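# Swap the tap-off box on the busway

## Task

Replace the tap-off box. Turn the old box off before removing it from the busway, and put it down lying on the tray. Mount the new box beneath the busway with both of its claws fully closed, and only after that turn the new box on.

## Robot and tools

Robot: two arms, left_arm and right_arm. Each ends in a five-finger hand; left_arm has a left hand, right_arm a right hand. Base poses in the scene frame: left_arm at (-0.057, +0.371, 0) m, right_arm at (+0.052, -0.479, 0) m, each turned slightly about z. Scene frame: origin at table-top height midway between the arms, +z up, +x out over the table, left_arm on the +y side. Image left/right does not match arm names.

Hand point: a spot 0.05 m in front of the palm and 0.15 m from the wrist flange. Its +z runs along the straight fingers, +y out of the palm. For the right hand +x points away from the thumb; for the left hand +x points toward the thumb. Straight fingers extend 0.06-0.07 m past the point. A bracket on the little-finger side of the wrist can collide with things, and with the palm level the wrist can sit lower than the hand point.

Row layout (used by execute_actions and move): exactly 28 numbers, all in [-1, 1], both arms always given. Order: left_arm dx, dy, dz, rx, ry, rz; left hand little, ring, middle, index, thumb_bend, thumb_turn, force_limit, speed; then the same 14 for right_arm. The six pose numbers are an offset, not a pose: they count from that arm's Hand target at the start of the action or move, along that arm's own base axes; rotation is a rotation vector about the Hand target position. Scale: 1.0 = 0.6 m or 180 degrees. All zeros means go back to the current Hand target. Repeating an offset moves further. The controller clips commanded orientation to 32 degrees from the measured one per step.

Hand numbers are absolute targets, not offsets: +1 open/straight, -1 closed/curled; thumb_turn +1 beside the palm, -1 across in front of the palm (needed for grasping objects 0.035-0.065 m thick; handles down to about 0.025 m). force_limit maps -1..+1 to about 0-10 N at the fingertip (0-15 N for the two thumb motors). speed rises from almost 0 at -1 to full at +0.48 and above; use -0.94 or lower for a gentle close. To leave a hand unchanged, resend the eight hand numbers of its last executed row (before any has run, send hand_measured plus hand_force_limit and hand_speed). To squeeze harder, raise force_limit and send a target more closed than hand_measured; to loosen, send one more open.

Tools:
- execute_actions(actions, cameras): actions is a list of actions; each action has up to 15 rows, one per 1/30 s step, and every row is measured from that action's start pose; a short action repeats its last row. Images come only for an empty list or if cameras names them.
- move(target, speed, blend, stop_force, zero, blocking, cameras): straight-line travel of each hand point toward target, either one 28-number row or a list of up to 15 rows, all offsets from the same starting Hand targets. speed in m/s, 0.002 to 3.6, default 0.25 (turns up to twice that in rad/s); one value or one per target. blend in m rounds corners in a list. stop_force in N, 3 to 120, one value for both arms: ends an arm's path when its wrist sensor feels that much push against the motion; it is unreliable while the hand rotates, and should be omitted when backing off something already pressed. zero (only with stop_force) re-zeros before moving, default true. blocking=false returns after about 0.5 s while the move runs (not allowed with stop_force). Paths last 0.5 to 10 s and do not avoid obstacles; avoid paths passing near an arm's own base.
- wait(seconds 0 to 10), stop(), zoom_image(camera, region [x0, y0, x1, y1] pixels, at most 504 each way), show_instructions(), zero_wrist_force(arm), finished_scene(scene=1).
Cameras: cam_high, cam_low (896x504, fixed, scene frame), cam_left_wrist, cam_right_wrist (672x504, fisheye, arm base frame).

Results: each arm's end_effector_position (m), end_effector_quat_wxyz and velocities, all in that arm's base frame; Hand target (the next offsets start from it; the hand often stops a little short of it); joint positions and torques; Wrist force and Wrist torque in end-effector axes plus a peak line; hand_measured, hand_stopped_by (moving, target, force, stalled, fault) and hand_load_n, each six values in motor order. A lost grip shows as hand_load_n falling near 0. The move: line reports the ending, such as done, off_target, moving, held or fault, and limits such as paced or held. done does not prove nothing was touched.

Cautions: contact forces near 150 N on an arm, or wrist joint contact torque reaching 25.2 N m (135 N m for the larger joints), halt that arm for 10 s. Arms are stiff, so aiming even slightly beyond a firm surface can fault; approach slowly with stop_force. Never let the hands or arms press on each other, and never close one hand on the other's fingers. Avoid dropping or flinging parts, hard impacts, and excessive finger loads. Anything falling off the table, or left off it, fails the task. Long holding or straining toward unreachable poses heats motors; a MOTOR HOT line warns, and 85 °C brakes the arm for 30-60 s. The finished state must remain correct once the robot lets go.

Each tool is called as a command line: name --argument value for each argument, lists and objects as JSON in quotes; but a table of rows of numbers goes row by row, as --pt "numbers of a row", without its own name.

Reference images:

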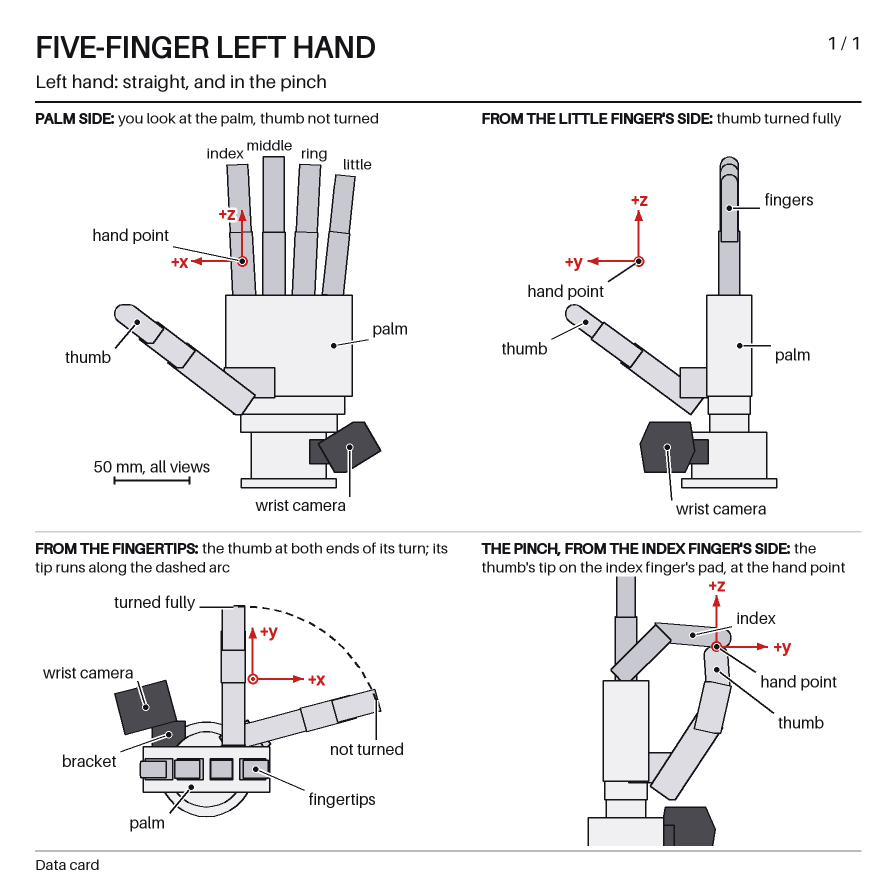

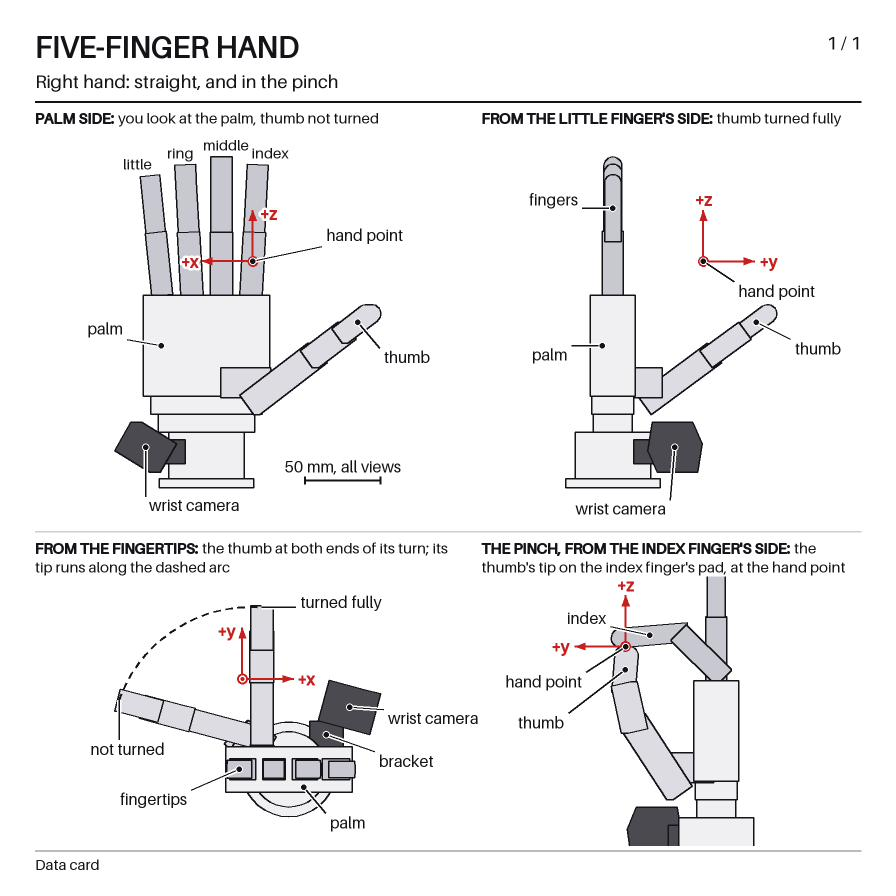

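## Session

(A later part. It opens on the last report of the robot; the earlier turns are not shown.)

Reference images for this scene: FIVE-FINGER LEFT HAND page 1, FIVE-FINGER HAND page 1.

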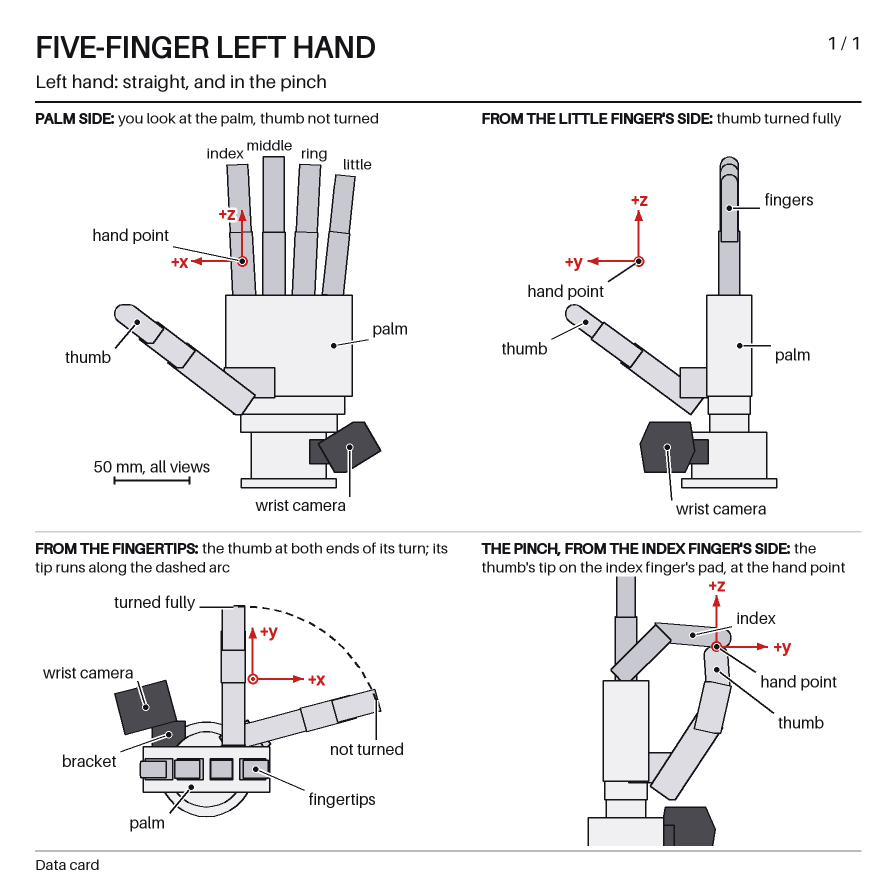

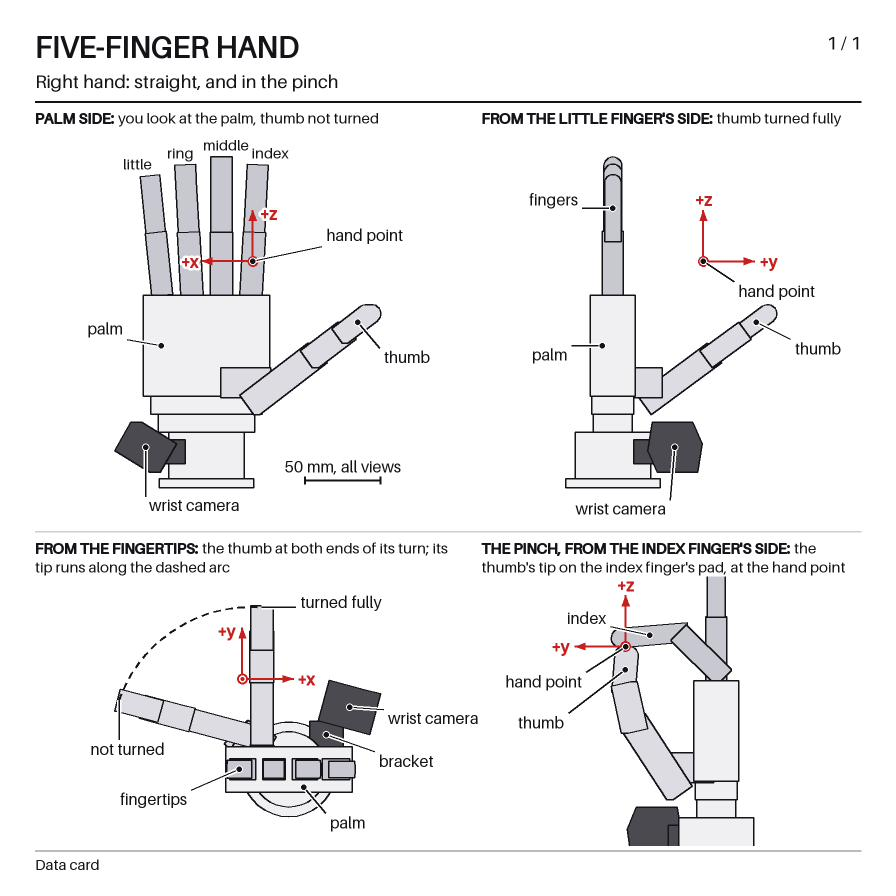

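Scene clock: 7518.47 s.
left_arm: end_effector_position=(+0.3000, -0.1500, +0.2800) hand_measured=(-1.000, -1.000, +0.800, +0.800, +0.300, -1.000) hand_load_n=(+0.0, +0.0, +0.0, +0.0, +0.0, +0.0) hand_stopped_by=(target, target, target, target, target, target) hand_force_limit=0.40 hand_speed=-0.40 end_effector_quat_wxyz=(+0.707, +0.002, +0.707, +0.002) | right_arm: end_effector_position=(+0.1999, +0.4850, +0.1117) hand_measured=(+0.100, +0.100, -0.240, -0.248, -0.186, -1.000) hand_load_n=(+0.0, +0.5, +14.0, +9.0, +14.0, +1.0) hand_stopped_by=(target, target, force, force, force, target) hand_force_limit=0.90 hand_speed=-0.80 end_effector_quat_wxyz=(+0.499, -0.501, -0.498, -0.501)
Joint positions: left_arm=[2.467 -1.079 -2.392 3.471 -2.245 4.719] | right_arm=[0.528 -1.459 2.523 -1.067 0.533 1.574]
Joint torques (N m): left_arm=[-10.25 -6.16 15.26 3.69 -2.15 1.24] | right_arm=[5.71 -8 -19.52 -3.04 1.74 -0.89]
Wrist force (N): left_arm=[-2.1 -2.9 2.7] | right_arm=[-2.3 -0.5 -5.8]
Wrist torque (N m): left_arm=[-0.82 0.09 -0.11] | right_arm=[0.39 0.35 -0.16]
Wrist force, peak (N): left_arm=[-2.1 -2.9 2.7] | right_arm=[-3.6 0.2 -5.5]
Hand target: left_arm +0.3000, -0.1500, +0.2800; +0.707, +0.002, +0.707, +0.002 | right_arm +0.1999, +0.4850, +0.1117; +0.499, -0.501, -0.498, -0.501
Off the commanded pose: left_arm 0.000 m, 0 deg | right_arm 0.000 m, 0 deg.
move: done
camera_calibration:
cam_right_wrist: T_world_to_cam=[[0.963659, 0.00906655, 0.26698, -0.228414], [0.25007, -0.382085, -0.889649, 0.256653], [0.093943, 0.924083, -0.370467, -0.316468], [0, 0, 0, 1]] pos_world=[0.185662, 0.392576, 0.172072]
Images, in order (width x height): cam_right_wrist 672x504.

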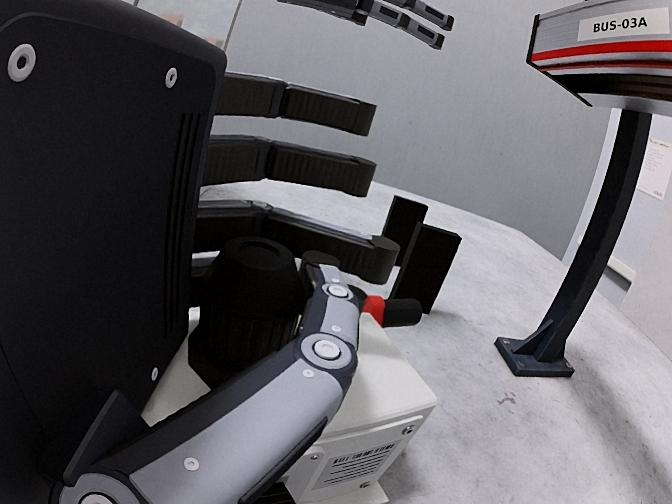

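move --pt "0 0 0 0 0 0 -1 -1 0.8 0.8 0.3 -1 0.4 -0.4 0 0 0 0 0 0 1 1 0.9 0.9 0.6 -1 0.3 -0.2" --pt "0 0 0 0 0 0 -1 -1 0.8 0.8 0.3 -1 0.4 -0.4 -0.0448 -0.0367 -0.0085 0 0 0 1 1 0.9 0.9 0.6 -1 0.3 -0.2" --speed '[0.02,0.03]' --cameras '["cam_right_wrist","cam_low"]'

zoom_image --camera "cam_right_wrist" --region '[150, 150, 500, 500]'

Scene clock: 7597.53 s.
left_arm: end_effector_position=(+0.3000, -0.1500, +0.2800) hand_measured=(-1.000, -1.000, +0.800, +0.800, +0.300, -1.000) hand_load_n=(+0.0, +0.0, +0.0, +0.0, +0.0, +0.0) hand_stopped_by=(target, target, target, target, target, target) hand_force_limit=0.40 hand_speed=-0.40 end_effector_quat_wxyz=(+0.707, +0.002, +0.707, +0.002) | right_arm: end_effector_position=(+0.1730, +0.4629, +0.1066) hand_measured=(+1.000, +1.000, +0.900, +0.900, +0.600, -1.000) hand_load_n=(+0.0, +0.0, +0.0, +0.0, -0.5, +0.0) hand_stopped_by=(target, target, target, target, target, target) hand_force_limit=0.30 hand_speed=-0.20 end_effector_quat_wxyz=(+0.499, -0.501, -0.498, -0.502)
Joint positions: left_arm=[2.467 -1.079 -2.392 3.471 -2.245 4.719] | right_arm=[0.5 -1.517 2.62 -1.107 0.506 1.574]
Joint torques (N m): left_arm=[-10.55 -5.82 14.94 3.7 -2.16 1.33] | right_arm=[8 -5.1 -26.23 1.24 1.88 1.76]
Wrist force (N): left_arm=[-1.9 -2.7 2.4] | right_arm=[-2.4 -0.6 -5.9]
Wrist torque (N m): left_arm=[-0.77 0.05 -0.11] | right_arm=[0.35 0.33 -0.19]
Wrist force, peak (N): left_arm=[-2.3 -2.7 2.9] | right_arm=[-2.5 -0.2 -6.1]
Hand target: left_arm +0.3000, -0.1500, +0.2800; +0.707, +0.002, +0.707, +0.002 | right_arm +0.1731, +0.4630, +0.1066; +0.499, -0.501, -0.498, -0.501
Off the commanded pose: left_arm 0.000 m, 0 deg | right_arm 0.000 m, 0 deg.
move: done
camera_calibration:
cam_right_wrist: T_world_to_cam=[[0.9636, 0.00902537, 0.267198, -0.200942], [0.250262, -0.382025, -0.889621, 0.250342], [0.0940469, 0.924108, -0.370377, -0.295448], [0, 0, 0, 1]] pos_world=[0.158762, 0.370476, 0.166973]
Images, in order (width x height): cam_low 896x504, cam_right_wrist 672x504.

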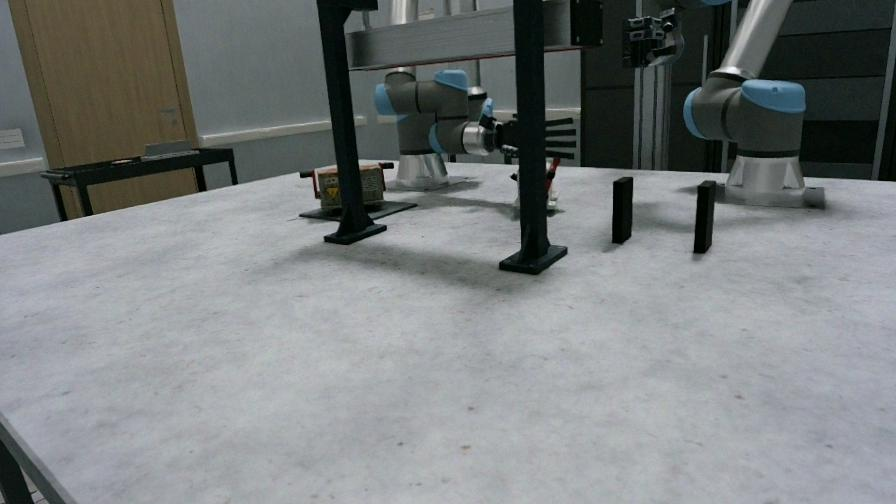

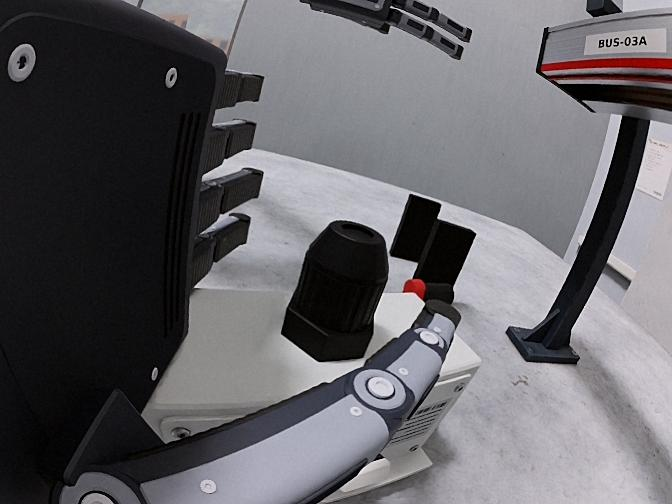

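Scaled by 1.440 from the camera's 672x504 image, which has a finer 960x720 frame.

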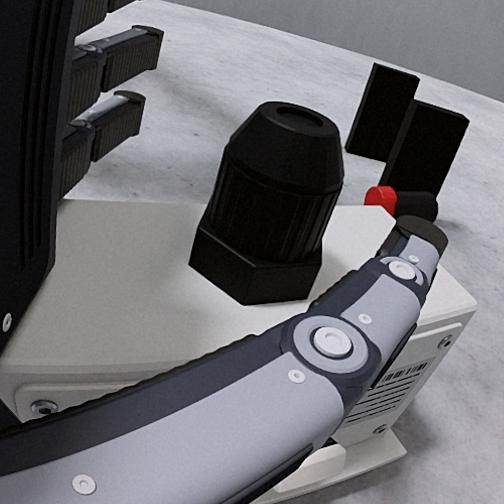

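move --pt "0 0 0 0 0 0 -1 -1 0.8 0.8 0.3 -1 0.4 -0.4 0.0042 0 0 0 0 0.0289 1 1 0.5 0.5 0.3 -1 0.3 -0.1" --pt "0 0 0 0 0 0 -1 -1 0.8 0.8 0.3 -1 0.4 -0.4 0.0042 0 0 0 0 0.0289 1 1 0.5 0.5 0.13 -1 0.3 -0.3" --speed '[0.03,0.03]'

move --pt "0 0 0 0 0 0 -1 -1 0.8 0.8 0.3 -1 0.4 -0.4 0 0 0 0 0 0 1 1 0.25 0.25 0.13 -1 0.3 -0.8" --speed 0.03 --cameras '["cam_right_wrist"]'

zoom_image --camera "cam_right_wrist" --region '[150, 150, 500, 500]'

Scene clock: 7624.40 s.
left_arm: end_effector_position=(+0.3000, -0.1500, +0.2800) hand_measured=(-1.000, -1.000, +0.800, +0.800, +0.300, -1.000) hand_load_n=(+0.0, +0.0, +0.0, +0.0, +0.0, +0.0) hand_stopped_by=(target, target, target, target, target, target) hand_force_limit=0.40 hand_speed=-0.40 end_effector_quat_wxyz=(+0.707, +0.002, +0.707, +0.002) | right_arm: end_effector_position=(+0.1756, +0.4630, +0.1066) hand_measured=(+1.000, +1.000, +0.500, +0.500, +0.132, -1.000) hand_load_n=(+0.0, +0.0, +0.0, +0.0, +1.5, -0.5) hand_stopped_by=(target, target, target, target, target, target) hand_force_limit=0.30 hand_speed=-0.30 end_effector_quat_wxyz=(+0.521, -0.478, -0.520, -0.478)
Joint positions: left_arm=[2.467 -1.079 -2.392 3.471 -2.245 4.719] | right_arm=[0.426 -1.494 2.594 -1.104 0.34 1.576]
Joint torques (N m): left_arm=[-10.45 -6.12 15.5 3.63 -2.19 1.22] | right_arm=[10.11 -20.35 4.48 0.78 -0.46 0.93]
Wrist force (N): left_arm=[-2.0 -2.7 2.9] | right_arm=[-0.6 1.4 -6.3]
Wrist torque (N m): left_arm=[-0.81 0.08 -0.11] | right_arm=[0.41 0.28 -0.11]
Wrist force, peak (N): left_arm=[-2.1 -3.0 2.9] | right_arm=[-2.5 -0.3 -6.6]
Hand target: left_arm +0.3000, -0.1500, +0.2800; +0.707, +0.002, +0.707, +0.002 | right_arm +0.1756, +0.4630, +0.1066; +0.521, -0.478, -0.520, -0.478
Off the commanded pose: left_arm 0.000 m, 0 deg | right_arm 0.000 m, 0 deg.
move: done

Scene clock: 7625.13 s.
left_arm: end_effector_position=(+0.3000, -0.1500, +0.2800) hand_measured=(-1.000, -1.000, +0.800, +0.800, +0.300, -1.000) hand_load_n=(+0.0, +0.5, +0.0, +0.5, +0.0, +0.0) hand_stopped_by=(target, target, target, target, target, target) hand_force_limit=0.40 hand_speed=-0.40 end_effector_quat_wxyz=(+0.707, +0.002, +0.707, +0.002) | right_arm: end_effector_position=(+0.1756, +0.4630, +0.1066) hand_measured=(+1.000, +1.000, +0.250, +0.250, +0.132, -1.000) hand_load_n=(+0.0, +0.0, +0.0, +0.0, +2.0, +0.0) hand_stopped_by=(target, target, target, target, target, target) hand_force_limit=0.30 hand_speed=-0.80 end_effector_quat_wxyz=(+0.522, -0.478, -0.520, -0.478)
Joint positions: left_arm=[2.467 -1.079 -2.392 3.471 -2.245 4.719] | right_arm=[0.426 -1.494 2.594 -1.104 0.34 1.576]
Joint torques (N m): left_arm=[-10.88 -5.68 14.81 3.73 -2.1 1.26] | right_arm=[9.79 -20.63 4.4 -0.48 -1.98 0.04]
Wrist force (N): left_arm=[-1.9 -2.5 2.2] | right_arm=[-0.1 1.1 -6.6]
Wrist torque (N m): left_arm=[-0.72 0.04 -0.11] | right_arm=[0.35 0.26 -0.11]
Wrist force, peak (N): left_arm=[-2.2 -2.8 2.6] | right_arm=[-0.3 1.4 -6.7]
Hand target: left_arm +0.3000, -0.1500, +0.2800; +0.707, +0.002, +0.707, +0.002 | right_arm +0.1756, +0.4630, +0.1066; +0.521, -0.478, -0.520, -0.478
Off the commanded pose: left_arm 0.000 m, 0 deg | right_arm 0.000 m, 0 deg.
move: done
camera_calibration:
cam_right_wrist: T_world_to_cam=[[0.958822, 0.0963928, 0.267148, -0.242971], [0.283835, -0.357867, -0.889589, 0.232629], [0.00985345, 0.928784, -0.370491, -0.283088], [0, 0, 0, 1]] pos_world=[0.169727, 0.369598, 0.166972]
Images, in order (width x height): cam_right_wrist 672x504.

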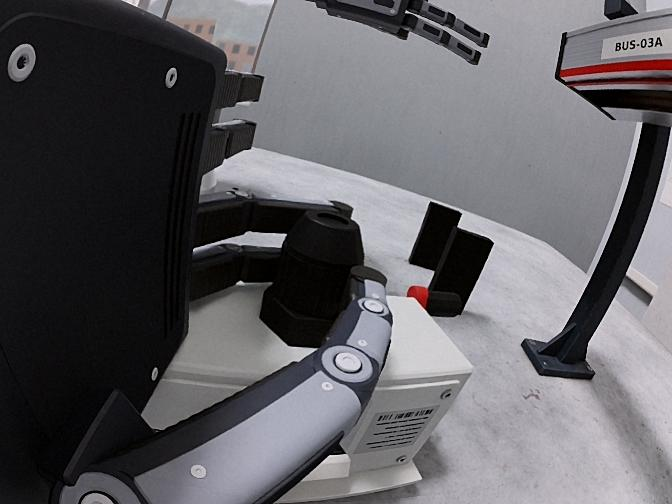

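Scaled by 1.440 from the camera's 672x504 image, which has a finer 960x720 frame.

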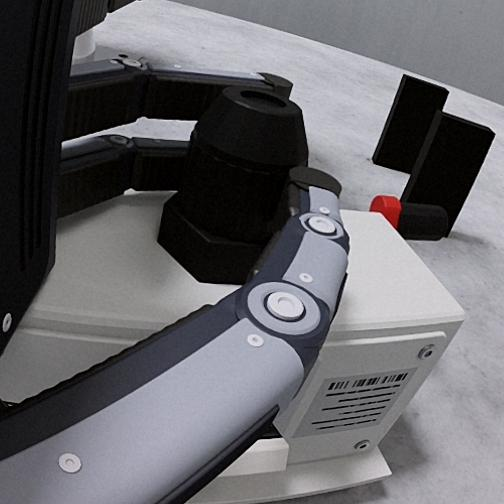

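move --pt "0 0 0 0 0 0 -1 -1 0.8 0.8 0.3 -1 0.4 -0.4 0 0 0 0 0 0 1 1 -0.1 -0.1 0.13 -1 0.4 -0.8" --speed 0.03

move --pt "0 0 0 0 0 0 -1 -1 0.8 0.8 0.3 -1 0.4 -0.4 0 0 0 0 0 0 1 1 -0.1 -0.1 -0.2 -1 0.5 -0.8" --speed 0.03 --cameras '["cam_right_wrist"]'

zoom_image --camera "cam_right_wrist" --region '[150, 150, 500, 500]'

Scene clock: 7632.07 s.
left_arm: end_effector_position=(+0.3000, -0.1500, +0.2800) hand_measured=(-1.000, -1.000, +0.800, +0.800, +0.300, -1.000) hand_load_n=(+0.0, +0.0, +0.0, +0.0, +0.0, +0.0) hand_stopped_by=(target, target, target, target, target, target) hand_force_limit=0.40 hand_speed=-0.40 end_effector_quat_wxyz=(+0.707, +0.002, +0.707, +0.002) | right_arm: end_effector_position=(+0.1756, +0.4630, +0.1066) hand_measured=(+1.000, +1.000, +0.124, +0.162, +0.134, -1.000) hand_load_n=(+0.0, +0.0, +9.0, +3.5, +17.0, +1.0) hand_stopped_by=(target, target, force, force, target, target) hand_force_limit=0.40 hand_speed=-0.80 end_effector_quat_wxyz=(+0.522, -0.478, -0.520, -0.478)
Joint positions: left_arm=[2.467 -1.079 -2.392 3.471 -2.245 4.719] | right_arm=[0.426 -1.494 2.594 -1.104 0.34 1.576]
Joint torques (N m): left_arm=[-10.33 -5.6 15.1 3.65 -2.15 1.23] | right_arm=[8.66 -18.59 2.59 -2.25 -0.43 -1.41]
Wrist force (N): left_arm=[-1.9 -2.9 2.6] | right_arm=[-2.9 0.0 -6.1]
Wrist torque (N m): left_arm=[-0.80 0.04 -0.10] | right_arm=[0.39 0.31 -0.18]
Wrist force, peak (N): left_arm=[-2.4 -2.8 2.8] | right_arm=[-3.1 0.0 -6.2]
Hand target: left_arm +0.3000, -0.1500, +0.2800; +0.707, +0.002, +0.707, +0.002 | right_arm +0.1756, +0.4630, +0.1066; +0.521, -0.478, -0.520, -0.478
Off the commanded pose: left_arm 0.000 m, 0 deg | right_arm 0.000 m, 0 deg.
move: done

Scene clock: 7632.57 s.
left_arm: end_effector_position=(+0.3000, -0.1500, +0.2800) hand_measured=(-1.000, -1.000, +0.800, +0.800, +0.300, -1.000) hand_load_n=(+0.0, +0.0, +0.0, +0.0, +0.0, +0.0) hand_stopped_by=(target, target, target, target, target, target) hand_force_limit=0.40 hand_speed=-0.40 end_effector_quat_wxyz=(+0.707, +0.002, +0.707, +0.002) | right_arm: end_effector_position=(+0.1756, +0.4630, +0.1066) hand_measured=(+1.000, +1.000, +0.124, +0.162, +0.134, -1.000) hand_load_n=(+0.0, +0.0, +9.0, +3.5, +16.5, +1.0) hand_stopped_by=(target, target, force, force, force, target) hand_force_limit=0.50 hand_speed=-0.80 end_effector_quat_wxyz=(+0.522, -0.478, -0.520, -0.478)
Joint positions: left_arm=[2.467 -1.079 -2.392 3.471 -2.245 4.719] | right_arm=[0.426 -1.494 2.594 -1.104 0.34 1.576]
Joint torques (N m): left_arm=[-10.89 -5.88 15.57 3.7 -2.23 1.24] | right_arm=[7 -18.97 2.61 -2.38 1.39 -1.23]
Wrist force (N): left_arm=[-2.0 -2.4 2.5] | right_arm=[-2.9 0.3 -6.3]
Wrist torque (N m): left_arm=[-0.74 0.08 -0.13] | right_arm=[0.44 0.32 -0.16]
Wrist force, peak (N): left_arm=[-2.2 -2.9 2.7] | right_arm=[-3.1 0.1 -6.3]
Hand target: left_arm +0.3000, -0.1500, +0.2800; +0.707, +0.002, +0.707, +0.002 | right_arm +0.1756, +0.4630, +0.1066; +0.521, -0.478, -0.520, -0.478
Off the commanded pose: left_arm 0.000 m, 0 deg | right_arm 0.000 m, 0 deg.
move: done
camera_calibration:
cam_right_wrist: T_world_to_cam=[[0.958822, 0.0963842, 0.267151, -0.242969], [0.283836, -0.357835, -0.889602, 0.23262], [0.00985238, 0.928797, -0.370457, -0.283098], [0, 0, 0, 1]] pos_world=[0.169727, 0.369598, 0.166973]
Images, in order (width x height): cam_right_wrist 672x504.

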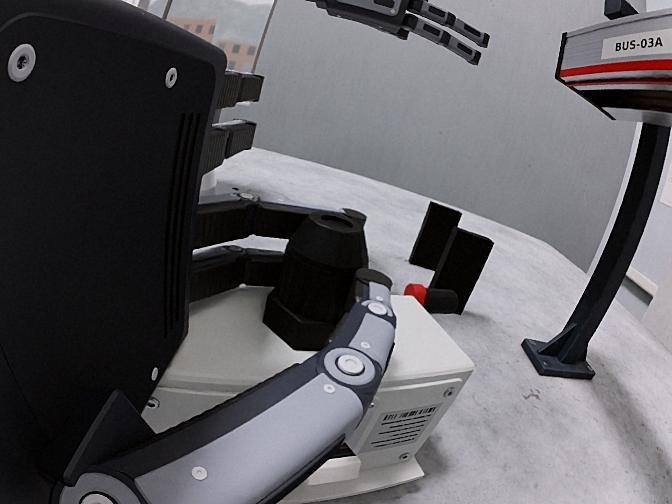

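Scaled by 1.440 from the camera's 672x504 image, which has a finer 960x720 frame.

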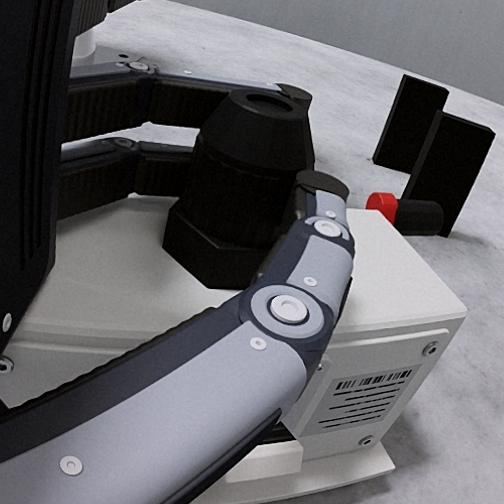

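move --pt "0 0 0 0 0 0 -1 -1 0.8 0.8 0.3 -1 0.4 -0.4 0 0 0.0100 0 0 0 1 1 -0.1 -0.1 -0.2 -1 0.5 -0.8" --speed 0.02 --cameras '["cam_right_wrist"]'

zoom_image --camera "cam_right_wrist" --region '[150, 150, 500, 500]'

Scene clock: 7638.87 s.
left_arm: end_effector_position=(+0.3000, -0.1500, +0.2800) hand_measured=(-1.000, -1.000, +0.800, +0.800, +0.300, -1.000) hand_load_n=(+0.0, +0.0, +0.0, +0.0, +0.0, +0.5) hand_stopped_by=(target, target, target, target, target, target) hand_force_limit=0.40 hand_speed=-0.40 end_effector_quat_wxyz=(+0.707, +0.002, +0.707, +0.002) | right_arm: end_effector_position=(+0.1756, +0.4630, +0.1126) hand_measured=(+1.000, +1.000, +0.124, +0.162, +0.134, -1.000) hand_load_n=(+0.0, +0.0, +9.0, +4.5, +16.5, +2.0) hand_stopped_by=(target, target, force, force, force, target) hand_force_limit=0.50 hand_speed=-0.80 end_effector_quat_wxyz=(+0.522, -0.478, -0.520, -0.478)
Joint positions: left_arm=[2.467 -1.079 -2.392 3.471 -2.245 4.719] | right_arm=[0.426 -1.518 2.589 -1.075 0.34 1.576]
Joint torques (N m): left_arm=[-10.75 -5.89 15.87 3.67 -2.13 1.19] | right_arm=[-0.22 -6.73 -20.48 -3.49 1.92 -1.93]
Wrist force (N): left_arm=[-2.1 -2.6 2.6] | right_arm=[-6.7 -0.6 -6.0]
Wrist torque (N m): left_arm=[-0.76 0.08 -0.12] | right_arm=[0.35 0.30 -0.24]
Wrist force, peak (N): left_arm=[-2.1 -3.0 2.9] | right_arm=[-6.7 -0.4 -6.2]
Hand target: left_arm +0.3000, -0.1500, +0.2800; +0.707, +0.002, +0.707, +0.002 | right_arm +0.1756, +0.4630, +0.1126; +0.521, -0.478, -0.520, -0.478
Off the commanded pose: left_arm 0.000 m, 0 deg | right_arm 0.000 m, 0 deg.
move: done
camera_calibration:
cam_right_wrist: T_world_to_cam=[[0.958877, 0.0963252, 0.266977, -0.244529], [0.283651, -0.357885, -0.88964, 0.238013], [0.00985222, 0.928784, -0.370491, -0.280865], [0, 0, 0, 1]] pos_world=[0.169728, 0.369598, 0.172972]
Images, in order (width x height): cam_right_wrist 672x504.

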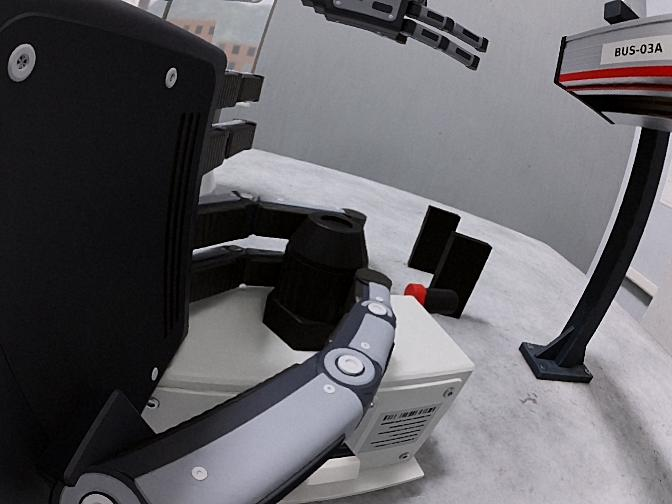

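Scaled by 1.440 from the camera's 672x504 image, which has a finer 960x720 frame.

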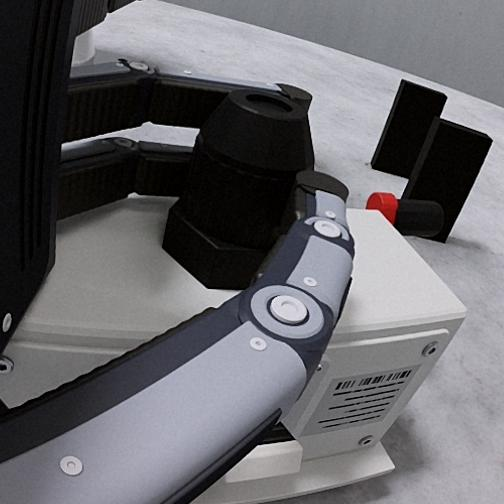

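move --pt "0 0 0 0 0 0 -1 -1 0.8 0.8 0.3 -1 0.4 -0.4 0 0 0 0 0 0 1 1 -0.1 -0.2 -0.2 -1 0.5 -0.8" --pt "0 0 0 0 0 0 -1 -1 0.8 0.8 0.3 -1 0.4 -0.4 0 0 0.2457 0 0 0 1 1 -0.1 -0.2 -0.2 -1 0.5 -0.8" --speed 0.08 --cameras '["cam_right_wrist"]'

Scene clock: 7658.33 s.
left_arm: end_effector_position=(+0.3000, -0.1500, +0.2800) hand_measured=(-1.000, -1.000, +0.800, +0.800, +0.300, -1.000) hand_load_n=(+0.0, +0.0, +0.0, +0.0, +0.0, +0.0) hand_stopped_by=(target, target, target, target, target, target) hand_force_limit=0.40 hand_speed=-0.40 end_effector_quat_wxyz=(+0.707, +0.002, +0.707, +0.002) | right_arm: end_effector_position=(+0.1756, +0.4630, +0.2600) hand_measured=(+1.000, +1.000, +0.124, +0.146, +0.136, -1.000) hand_load_n=(+0.0, +0.0, +7.0, +7.0, +18.5, +0.5) hand_stopped_by=(target, target, force, force, force, target) hand_force_limit=0.50 hand_speed=-0.80 end_effector_quat_wxyz=(+0.521, -0.478, -0.520, -0.478)
Joint positions: left_arm=[2.467 -1.079 -2.392 3.471 -2.245 4.719] | right_arm=[0.426 -1.91 2.367 -0.462 0.34 1.576]
Joint torques (N m): left_arm=[-10.27 -5.88 15.11 3.62 -2.2 1.2] | right_arm=[-9.36 -9.85 -9.83 -1.01 -1.27 1.46]
Wrist force (N): left_arm=[-2.0 -2.7 2.6] | right_arm=[-6.3 -0.6 -6.2]
Wrist torque (N m): left_arm=[-0.78 0.07 -0.10] | right_arm=[0.36 0.26 -0.10]
Wrist force, peak (N): left_arm=[-2.3 -3.0 2.9] | right_arm=[-8.1 -0.9 -5.9]
Hand target: left_arm +0.3000, -0.1500, +0.2800; +0.707, +0.002, +0.707, +0.002 | right_arm +0.1756, +0.4630, +0.2600; +0.521, -0.478, -0.520, -0.478
Off the commanded pose: left_arm 0.000 m, 0 deg | right_arm 0.000 m, 0 deg.
move: done
camera_calibration:
cam_right_wrist: T_world_to_cam=[[0.958729, 0.0963841, 0.267485, -0.284051], [0.284146, -0.357748, -0.889538, 0.369016], [0.00995487, 0.928831, -0.370371, -0.22642], [0, 0, 0, 1]] pos_world=[0.169727, 0.369698, 0.320374]
Images, in order (width x height): cam_right_wrist 672x504.

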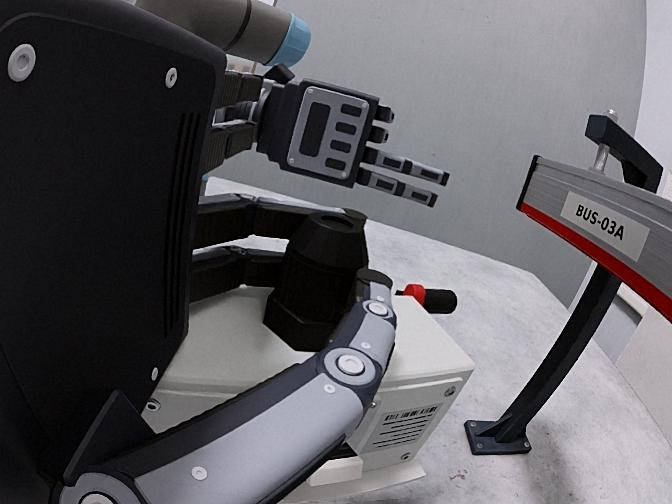

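move --pt "0 0 0 0 0 0 -1 -1 0.8 0.8 0.3 -1 0.4 -0.4 0 0 0 0.0205 -0.2492 0 1 1 -0.1 -0.2 -0.2 -1 0.5 -0.8" --speed 0.12 --cameras '["cam_right_wrist"]'

Scene clock: 7667.33 s.
left_arm: end_effector_position=(+0.3000, -0.1500, +0.2800) hand_measured=(-1.000, -1.000, +0.800, +0.800, +0.300, -1.000) hand_load_n=(+0.0, +0.0, +0.0, +0.0, +0.0, +0.0) hand_stopped_by=(target, target, target, target, target, target) hand_force_limit=0.40 hand_speed=-0.40 end_effector_quat_wxyz=(+0.707, +0.002, +0.707, +0.002) | right_arm: end_effector_position=(+0.1755, +0.4629, +0.2599) hand_measured=(+1.000, +1.000, +0.124, +0.146, +0.136, -1.000) hand_load_n=(+0.0, +0.0, +6.5, +8.5, +18.0, +2.0) hand_stopped_by=(target, target, force, force, force, target) hand_force_limit=0.50 hand_speed=-0.80 end_effector_quat_wxyz=(-0.298, +0.243, +0.665, +0.640)
Joint positions: left_arm=[2.467 -1.079 -2.392 3.471 -2.245 4.719] | right_arm=[0.432 -1.823 2.465 -0.637 0.347 0.782]
Joint torques (N m): left_arm=[-10.41 -5.28 15.25 3.59 -2.16 1.26] | right_arm=[-1.19 -15.84 -36.36 0.31 -0.36 -1.19]
Wrist force (N): left_arm=[-1.9 -2.7 2.5] | right_arm=[-4.5 -6.2 -6.1]
Wrist torque (N m): left_arm=[-0.77 0.06 -0.11] | right_arm=[0.14 0.30 -0.13]
Wrist force, peak (N): left_arm=[-2.3 -3.0 2.9] | right_arm=[-4.7 -6.2 -6.1]
Hand target: left_arm +0.3000, -0.1500, +0.2800; +0.707, +0.002, +0.707, +0.002 | right_arm +0.1756, +0.4630, +0.2600; -0.298, +0.243, +0.665, +0.641
Off the commanded pose: left_arm 0.000 m, 0 deg | right_arm 0.000 m, 0 deg.
move: done
camera_calibration:
cam_right_wrist: T_world_to_cam=[[0.489625, 0.0578038, 0.870015, -0.340302], [0.836568, -0.312435, -0.450043, 0.136697], [0.245809, 0.948179, -0.201333, -0.320694], [0, 0, 0, 1]] pos_world=[0.131094, 0.366454, 0.293021]
Images, in order (width x height): cam_right_wrist 672x504.

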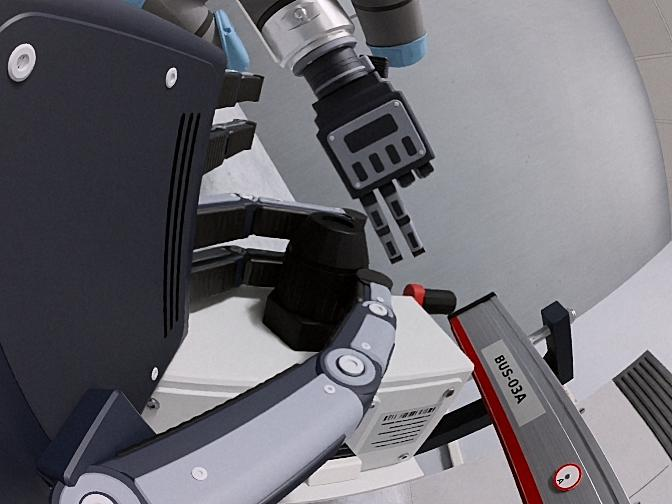

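move --pt "0 0 0 0 0 0 -1 -1 0.8 0.8 0.3 -1 0.4 -0.4 0 0 0 0.0205 -0.2492 0 1 1 -0.1 -0.2 -0.2 -1 0.5 -0.8" --speed 0.12 --cameras '["cam_right_wrist"]'

Scene clock: 7681.73 s.
left_arm: end_effector_position=(+0.3000, -0.1500, +0.2800) hand_measured=(-1.000, -1.000, +0.800, +0.800, +0.300, -1.000) hand_load_n=(+0.0, +0.0, +0.0, +0.0, +0.0, +0.0) hand_stopped_by=(target, target, target, target, target, target) hand_force_limit=0.40 hand_speed=-0.40 end_effector_quat_wxyz=(+0.707, +0.002, +0.707, +0.002) | right_arm: end_effector_position=(+0.1757, +0.4629, +0.2600) hand_measured=(+1.000, +1.000, +0.124, +0.146, +0.136, -1.000) hand_load_n=(+0.0, +0.0, +6.5, +9.0, +18.0, +2.0) hand_stopped_by=(target, target, force, force, force, target) hand_force_limit=0.50 hand_speed=-0.80 end_effector_quat_wxyz=(-0.030, -0.029, +0.708, +0.705)
Joint positions: left_arm=[2.467 -1.079 -2.392 3.471 -2.245 4.719] | right_arm=[0.384 -1.653 2.469 -0.804 0.301 -0.011]
Joint torques (N m): left_arm=[-10.47 -4.6 15.3 3.45 -2.12 1.16] | right_arm=[7.29 -20.08 -24.1 -0.38 1.45 -0.62]
Wrist force (N): left_arm=[-2.1 -2.8 2.5] | right_arm=[0.3 -9.0 -6.2]
Wrist torque (N m): left_arm=[-0.80 0.08 -0.11] | right_arm=[-0.07 0.28 0.00]
Wrist force, peak (N): left_arm=[-2.1 -3.1 3.0] | right_arm=[0.3 -9.2 -6.0]
Hand target: left_arm +0.3000, -0.1500, +0.2800; +0.707, +0.002, +0.707, +0.002 | right_arm +0.1756, +0.4630, +0.2600; -0.030, -0.029, +0.708, +0.705
Off the commanded pose: left_arm 0.000 m, 0 deg | right_arm 0.000 m, 0 deg.
move: done
camera_calibration:
cam_right_wrist: T_world_to_cam=[[-0.267654, -0.00453256, 0.963505, -0.202934], [0.917773, -0.305655, 0.253512, -0.063608], [0.293351, 0.952132, 0.0859695, -0.405587], [0, 0, 0, 1]] pos_world=[0.123041, 0.36581, 0.246521]
Images, in order (width x height): cam_right_wrist 672x504.

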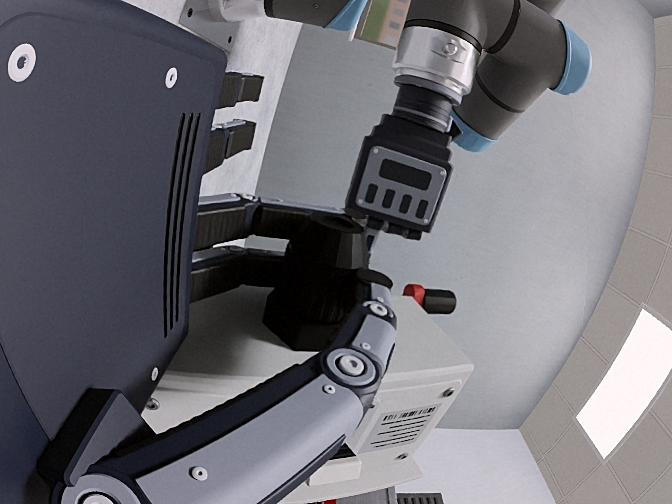

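move --pt "0 0 0 0 0 0 -1 -1 0.8 0.8 0.3 -1 0.4 -0.4 0 0 0 0.0205 -0.2492 0 1 1 -0.1 -0.2 -0.2 -1 0.5 -0.8" --pt "0 0 0 0 0 0 -1 -1 0.8 0.8 0.3 -1 0.4 -0.4 0 0 0 0.0410 -0.4983 0 1 1 -0.1 -0.2 -0.2 -1 0.5 -0.8" --speed 0.15 --blend 0.005 --cameras '["all"]'

Scene clock: 7691.47 s.
left_arm: end_effector_position=(+0.3000, -0.1500, +0.2800) hand_measured=(-1.000, -1.000, +0.800, +0.800, +0.300, -1.000) hand_load_n=(+0.0, +0.5, +0.0, +0.0, +0.0, +0.5) hand_stopped_by=(target, target, target, target, target, target) hand_force_limit=0.40 hand_speed=-0.40 end_effector_quat_wxyz=(+0.707, +0.002, +0.707, +0.002) | right_arm: end_effector_position=(+0.1756, +0.4630, +0.2601) hand_measured=(+1.000, +1.000, +0.124, +0.146, +0.136, -1.000) hand_load_n=(+0.5, +0.0, +8.0, +6.5, +18.0, -2.0) hand_stopped_by=(target, target, force, force, force, target) hand_force_limit=0.50 hand_speed=-0.80 end_effector_quat_wxyz=(-0.479, +0.519, -0.481, -0.519)
Joint positions: left_arm=[2.467 -1.079 -2.392 3.471 -2.245 4.719] | right_arm=[0.299 -1.539 2.257 -0.711 0.22 -1.577]
Joint torques (N m): left_arm=[-9.84 -5.36 15.08 3.47 -2.04 1.14] | right_arm=[-6.06 -11.22 -20.36 -2.79 -1.07 1.8]
Wrist force (N): left_arm=[-2.0 -2.9 2.4] | right_arm=[7.1 -1.6 -6.5]
Wrist torque (N m): left_arm=[-0.80 0.06 -0.10] | right_arm=[0.17 0.12 0.12]
Wrist force, peak (N): left_arm=[-2.2 -3.1 2.8] | right_arm=[2.6 -9.1 -6.3]
Hand target: left_arm +0.3000, -0.1500, +0.2800; +0.707, +0.002, +0.707, +0.002 | right_arm +0.1756, +0.4630, +0.2600; -0.479, +0.520, -0.480, -0.519
Off the commanded pose: left_arm 0.000 m, 0 deg | right_arm 0.000 m, 0 deg.
move: done
camera_calibration:
cam_left_wrist: T_world_to_cam=[[0.0090959, -0.968327, -0.24952, -0.0789219], [-0.578581, 0.198422, -0.791121, 0.411773], [0.815574, 0.151563, -0.558451, 0.0484311], [0, 0, 0, 1]] pos_world=[0.199463, -0.165468, 0.333116]
cam_right_wrist: T_world_to_cam=[[-0.961662, -0.0616858, -0.267211, 0.265373], [-0.221578, -0.399345, 0.889622, 0.0143851], [-0.161586, 0.914723, 0.370367, -0.382361], [0, 0, 0, 1]] pos_world=[0.196602, 0.371868, 0.199727]

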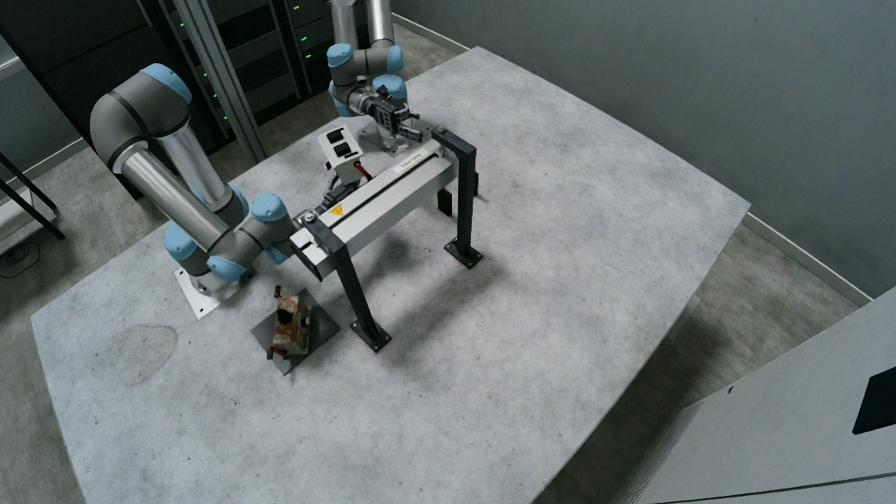

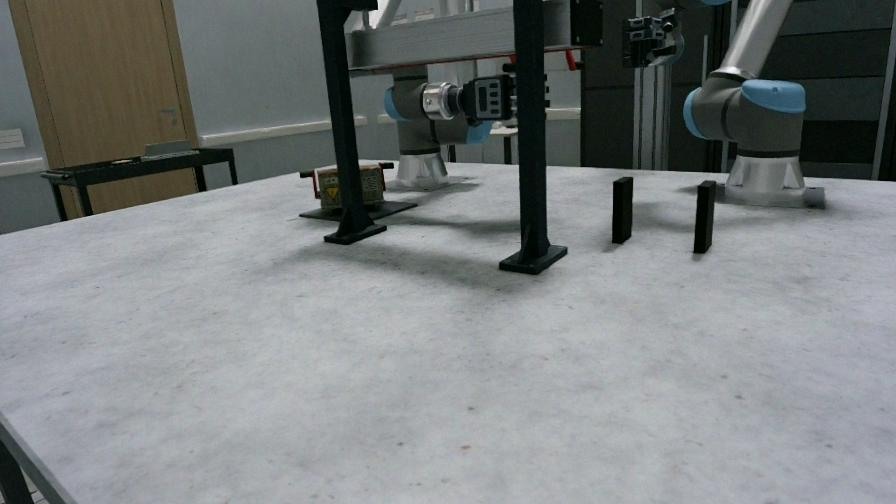

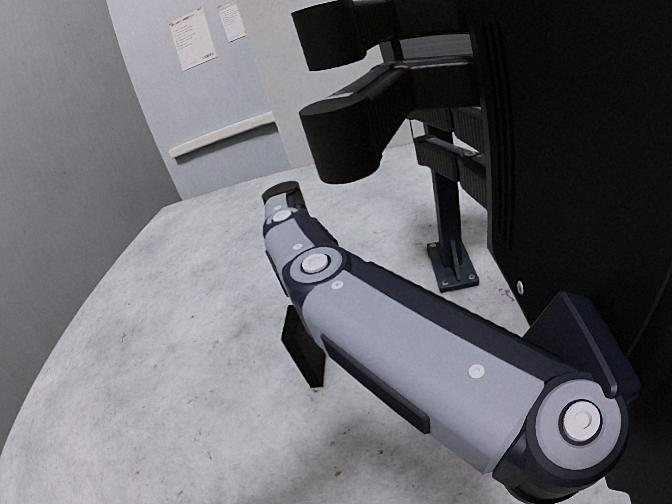

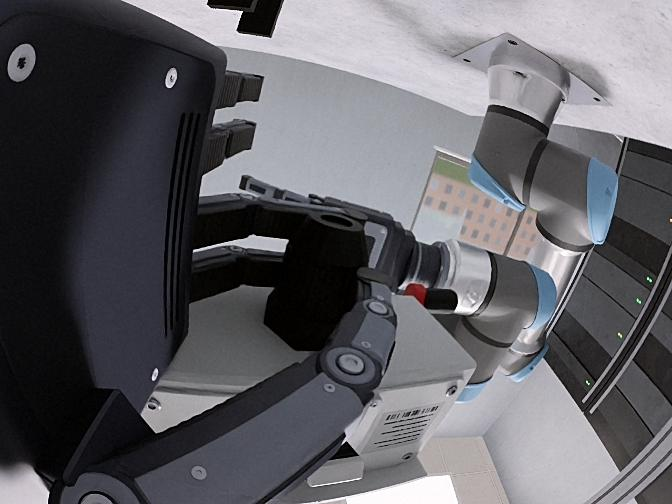

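zoom_image --camera "cam_right_wrist" --region '[130, 200, 490, 504]'

zoom_image --camera "cam_high" --region '[280, 100, 440, 240]'

Scaled by 1.400 from the camera's 672x504 image, which has a finer 960x720 frame.

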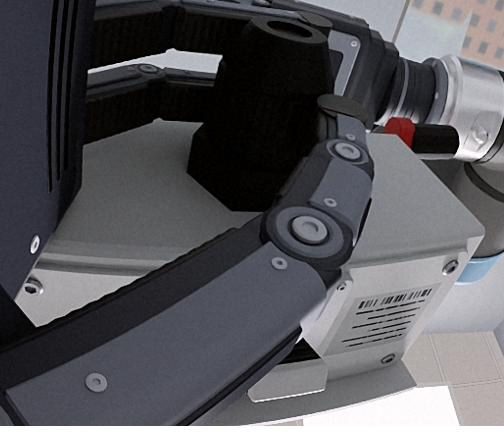

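Scaled by 3.150 from the camera's 896x504 image, which has a finer 1280x720 frame.

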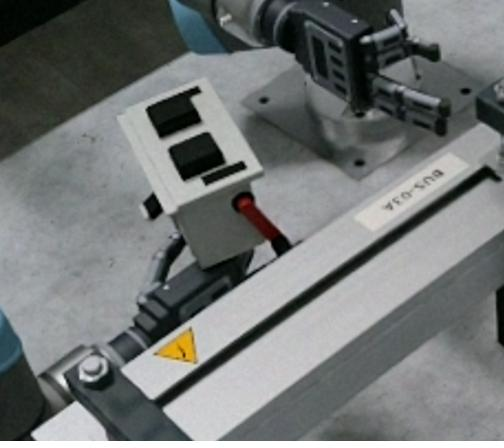

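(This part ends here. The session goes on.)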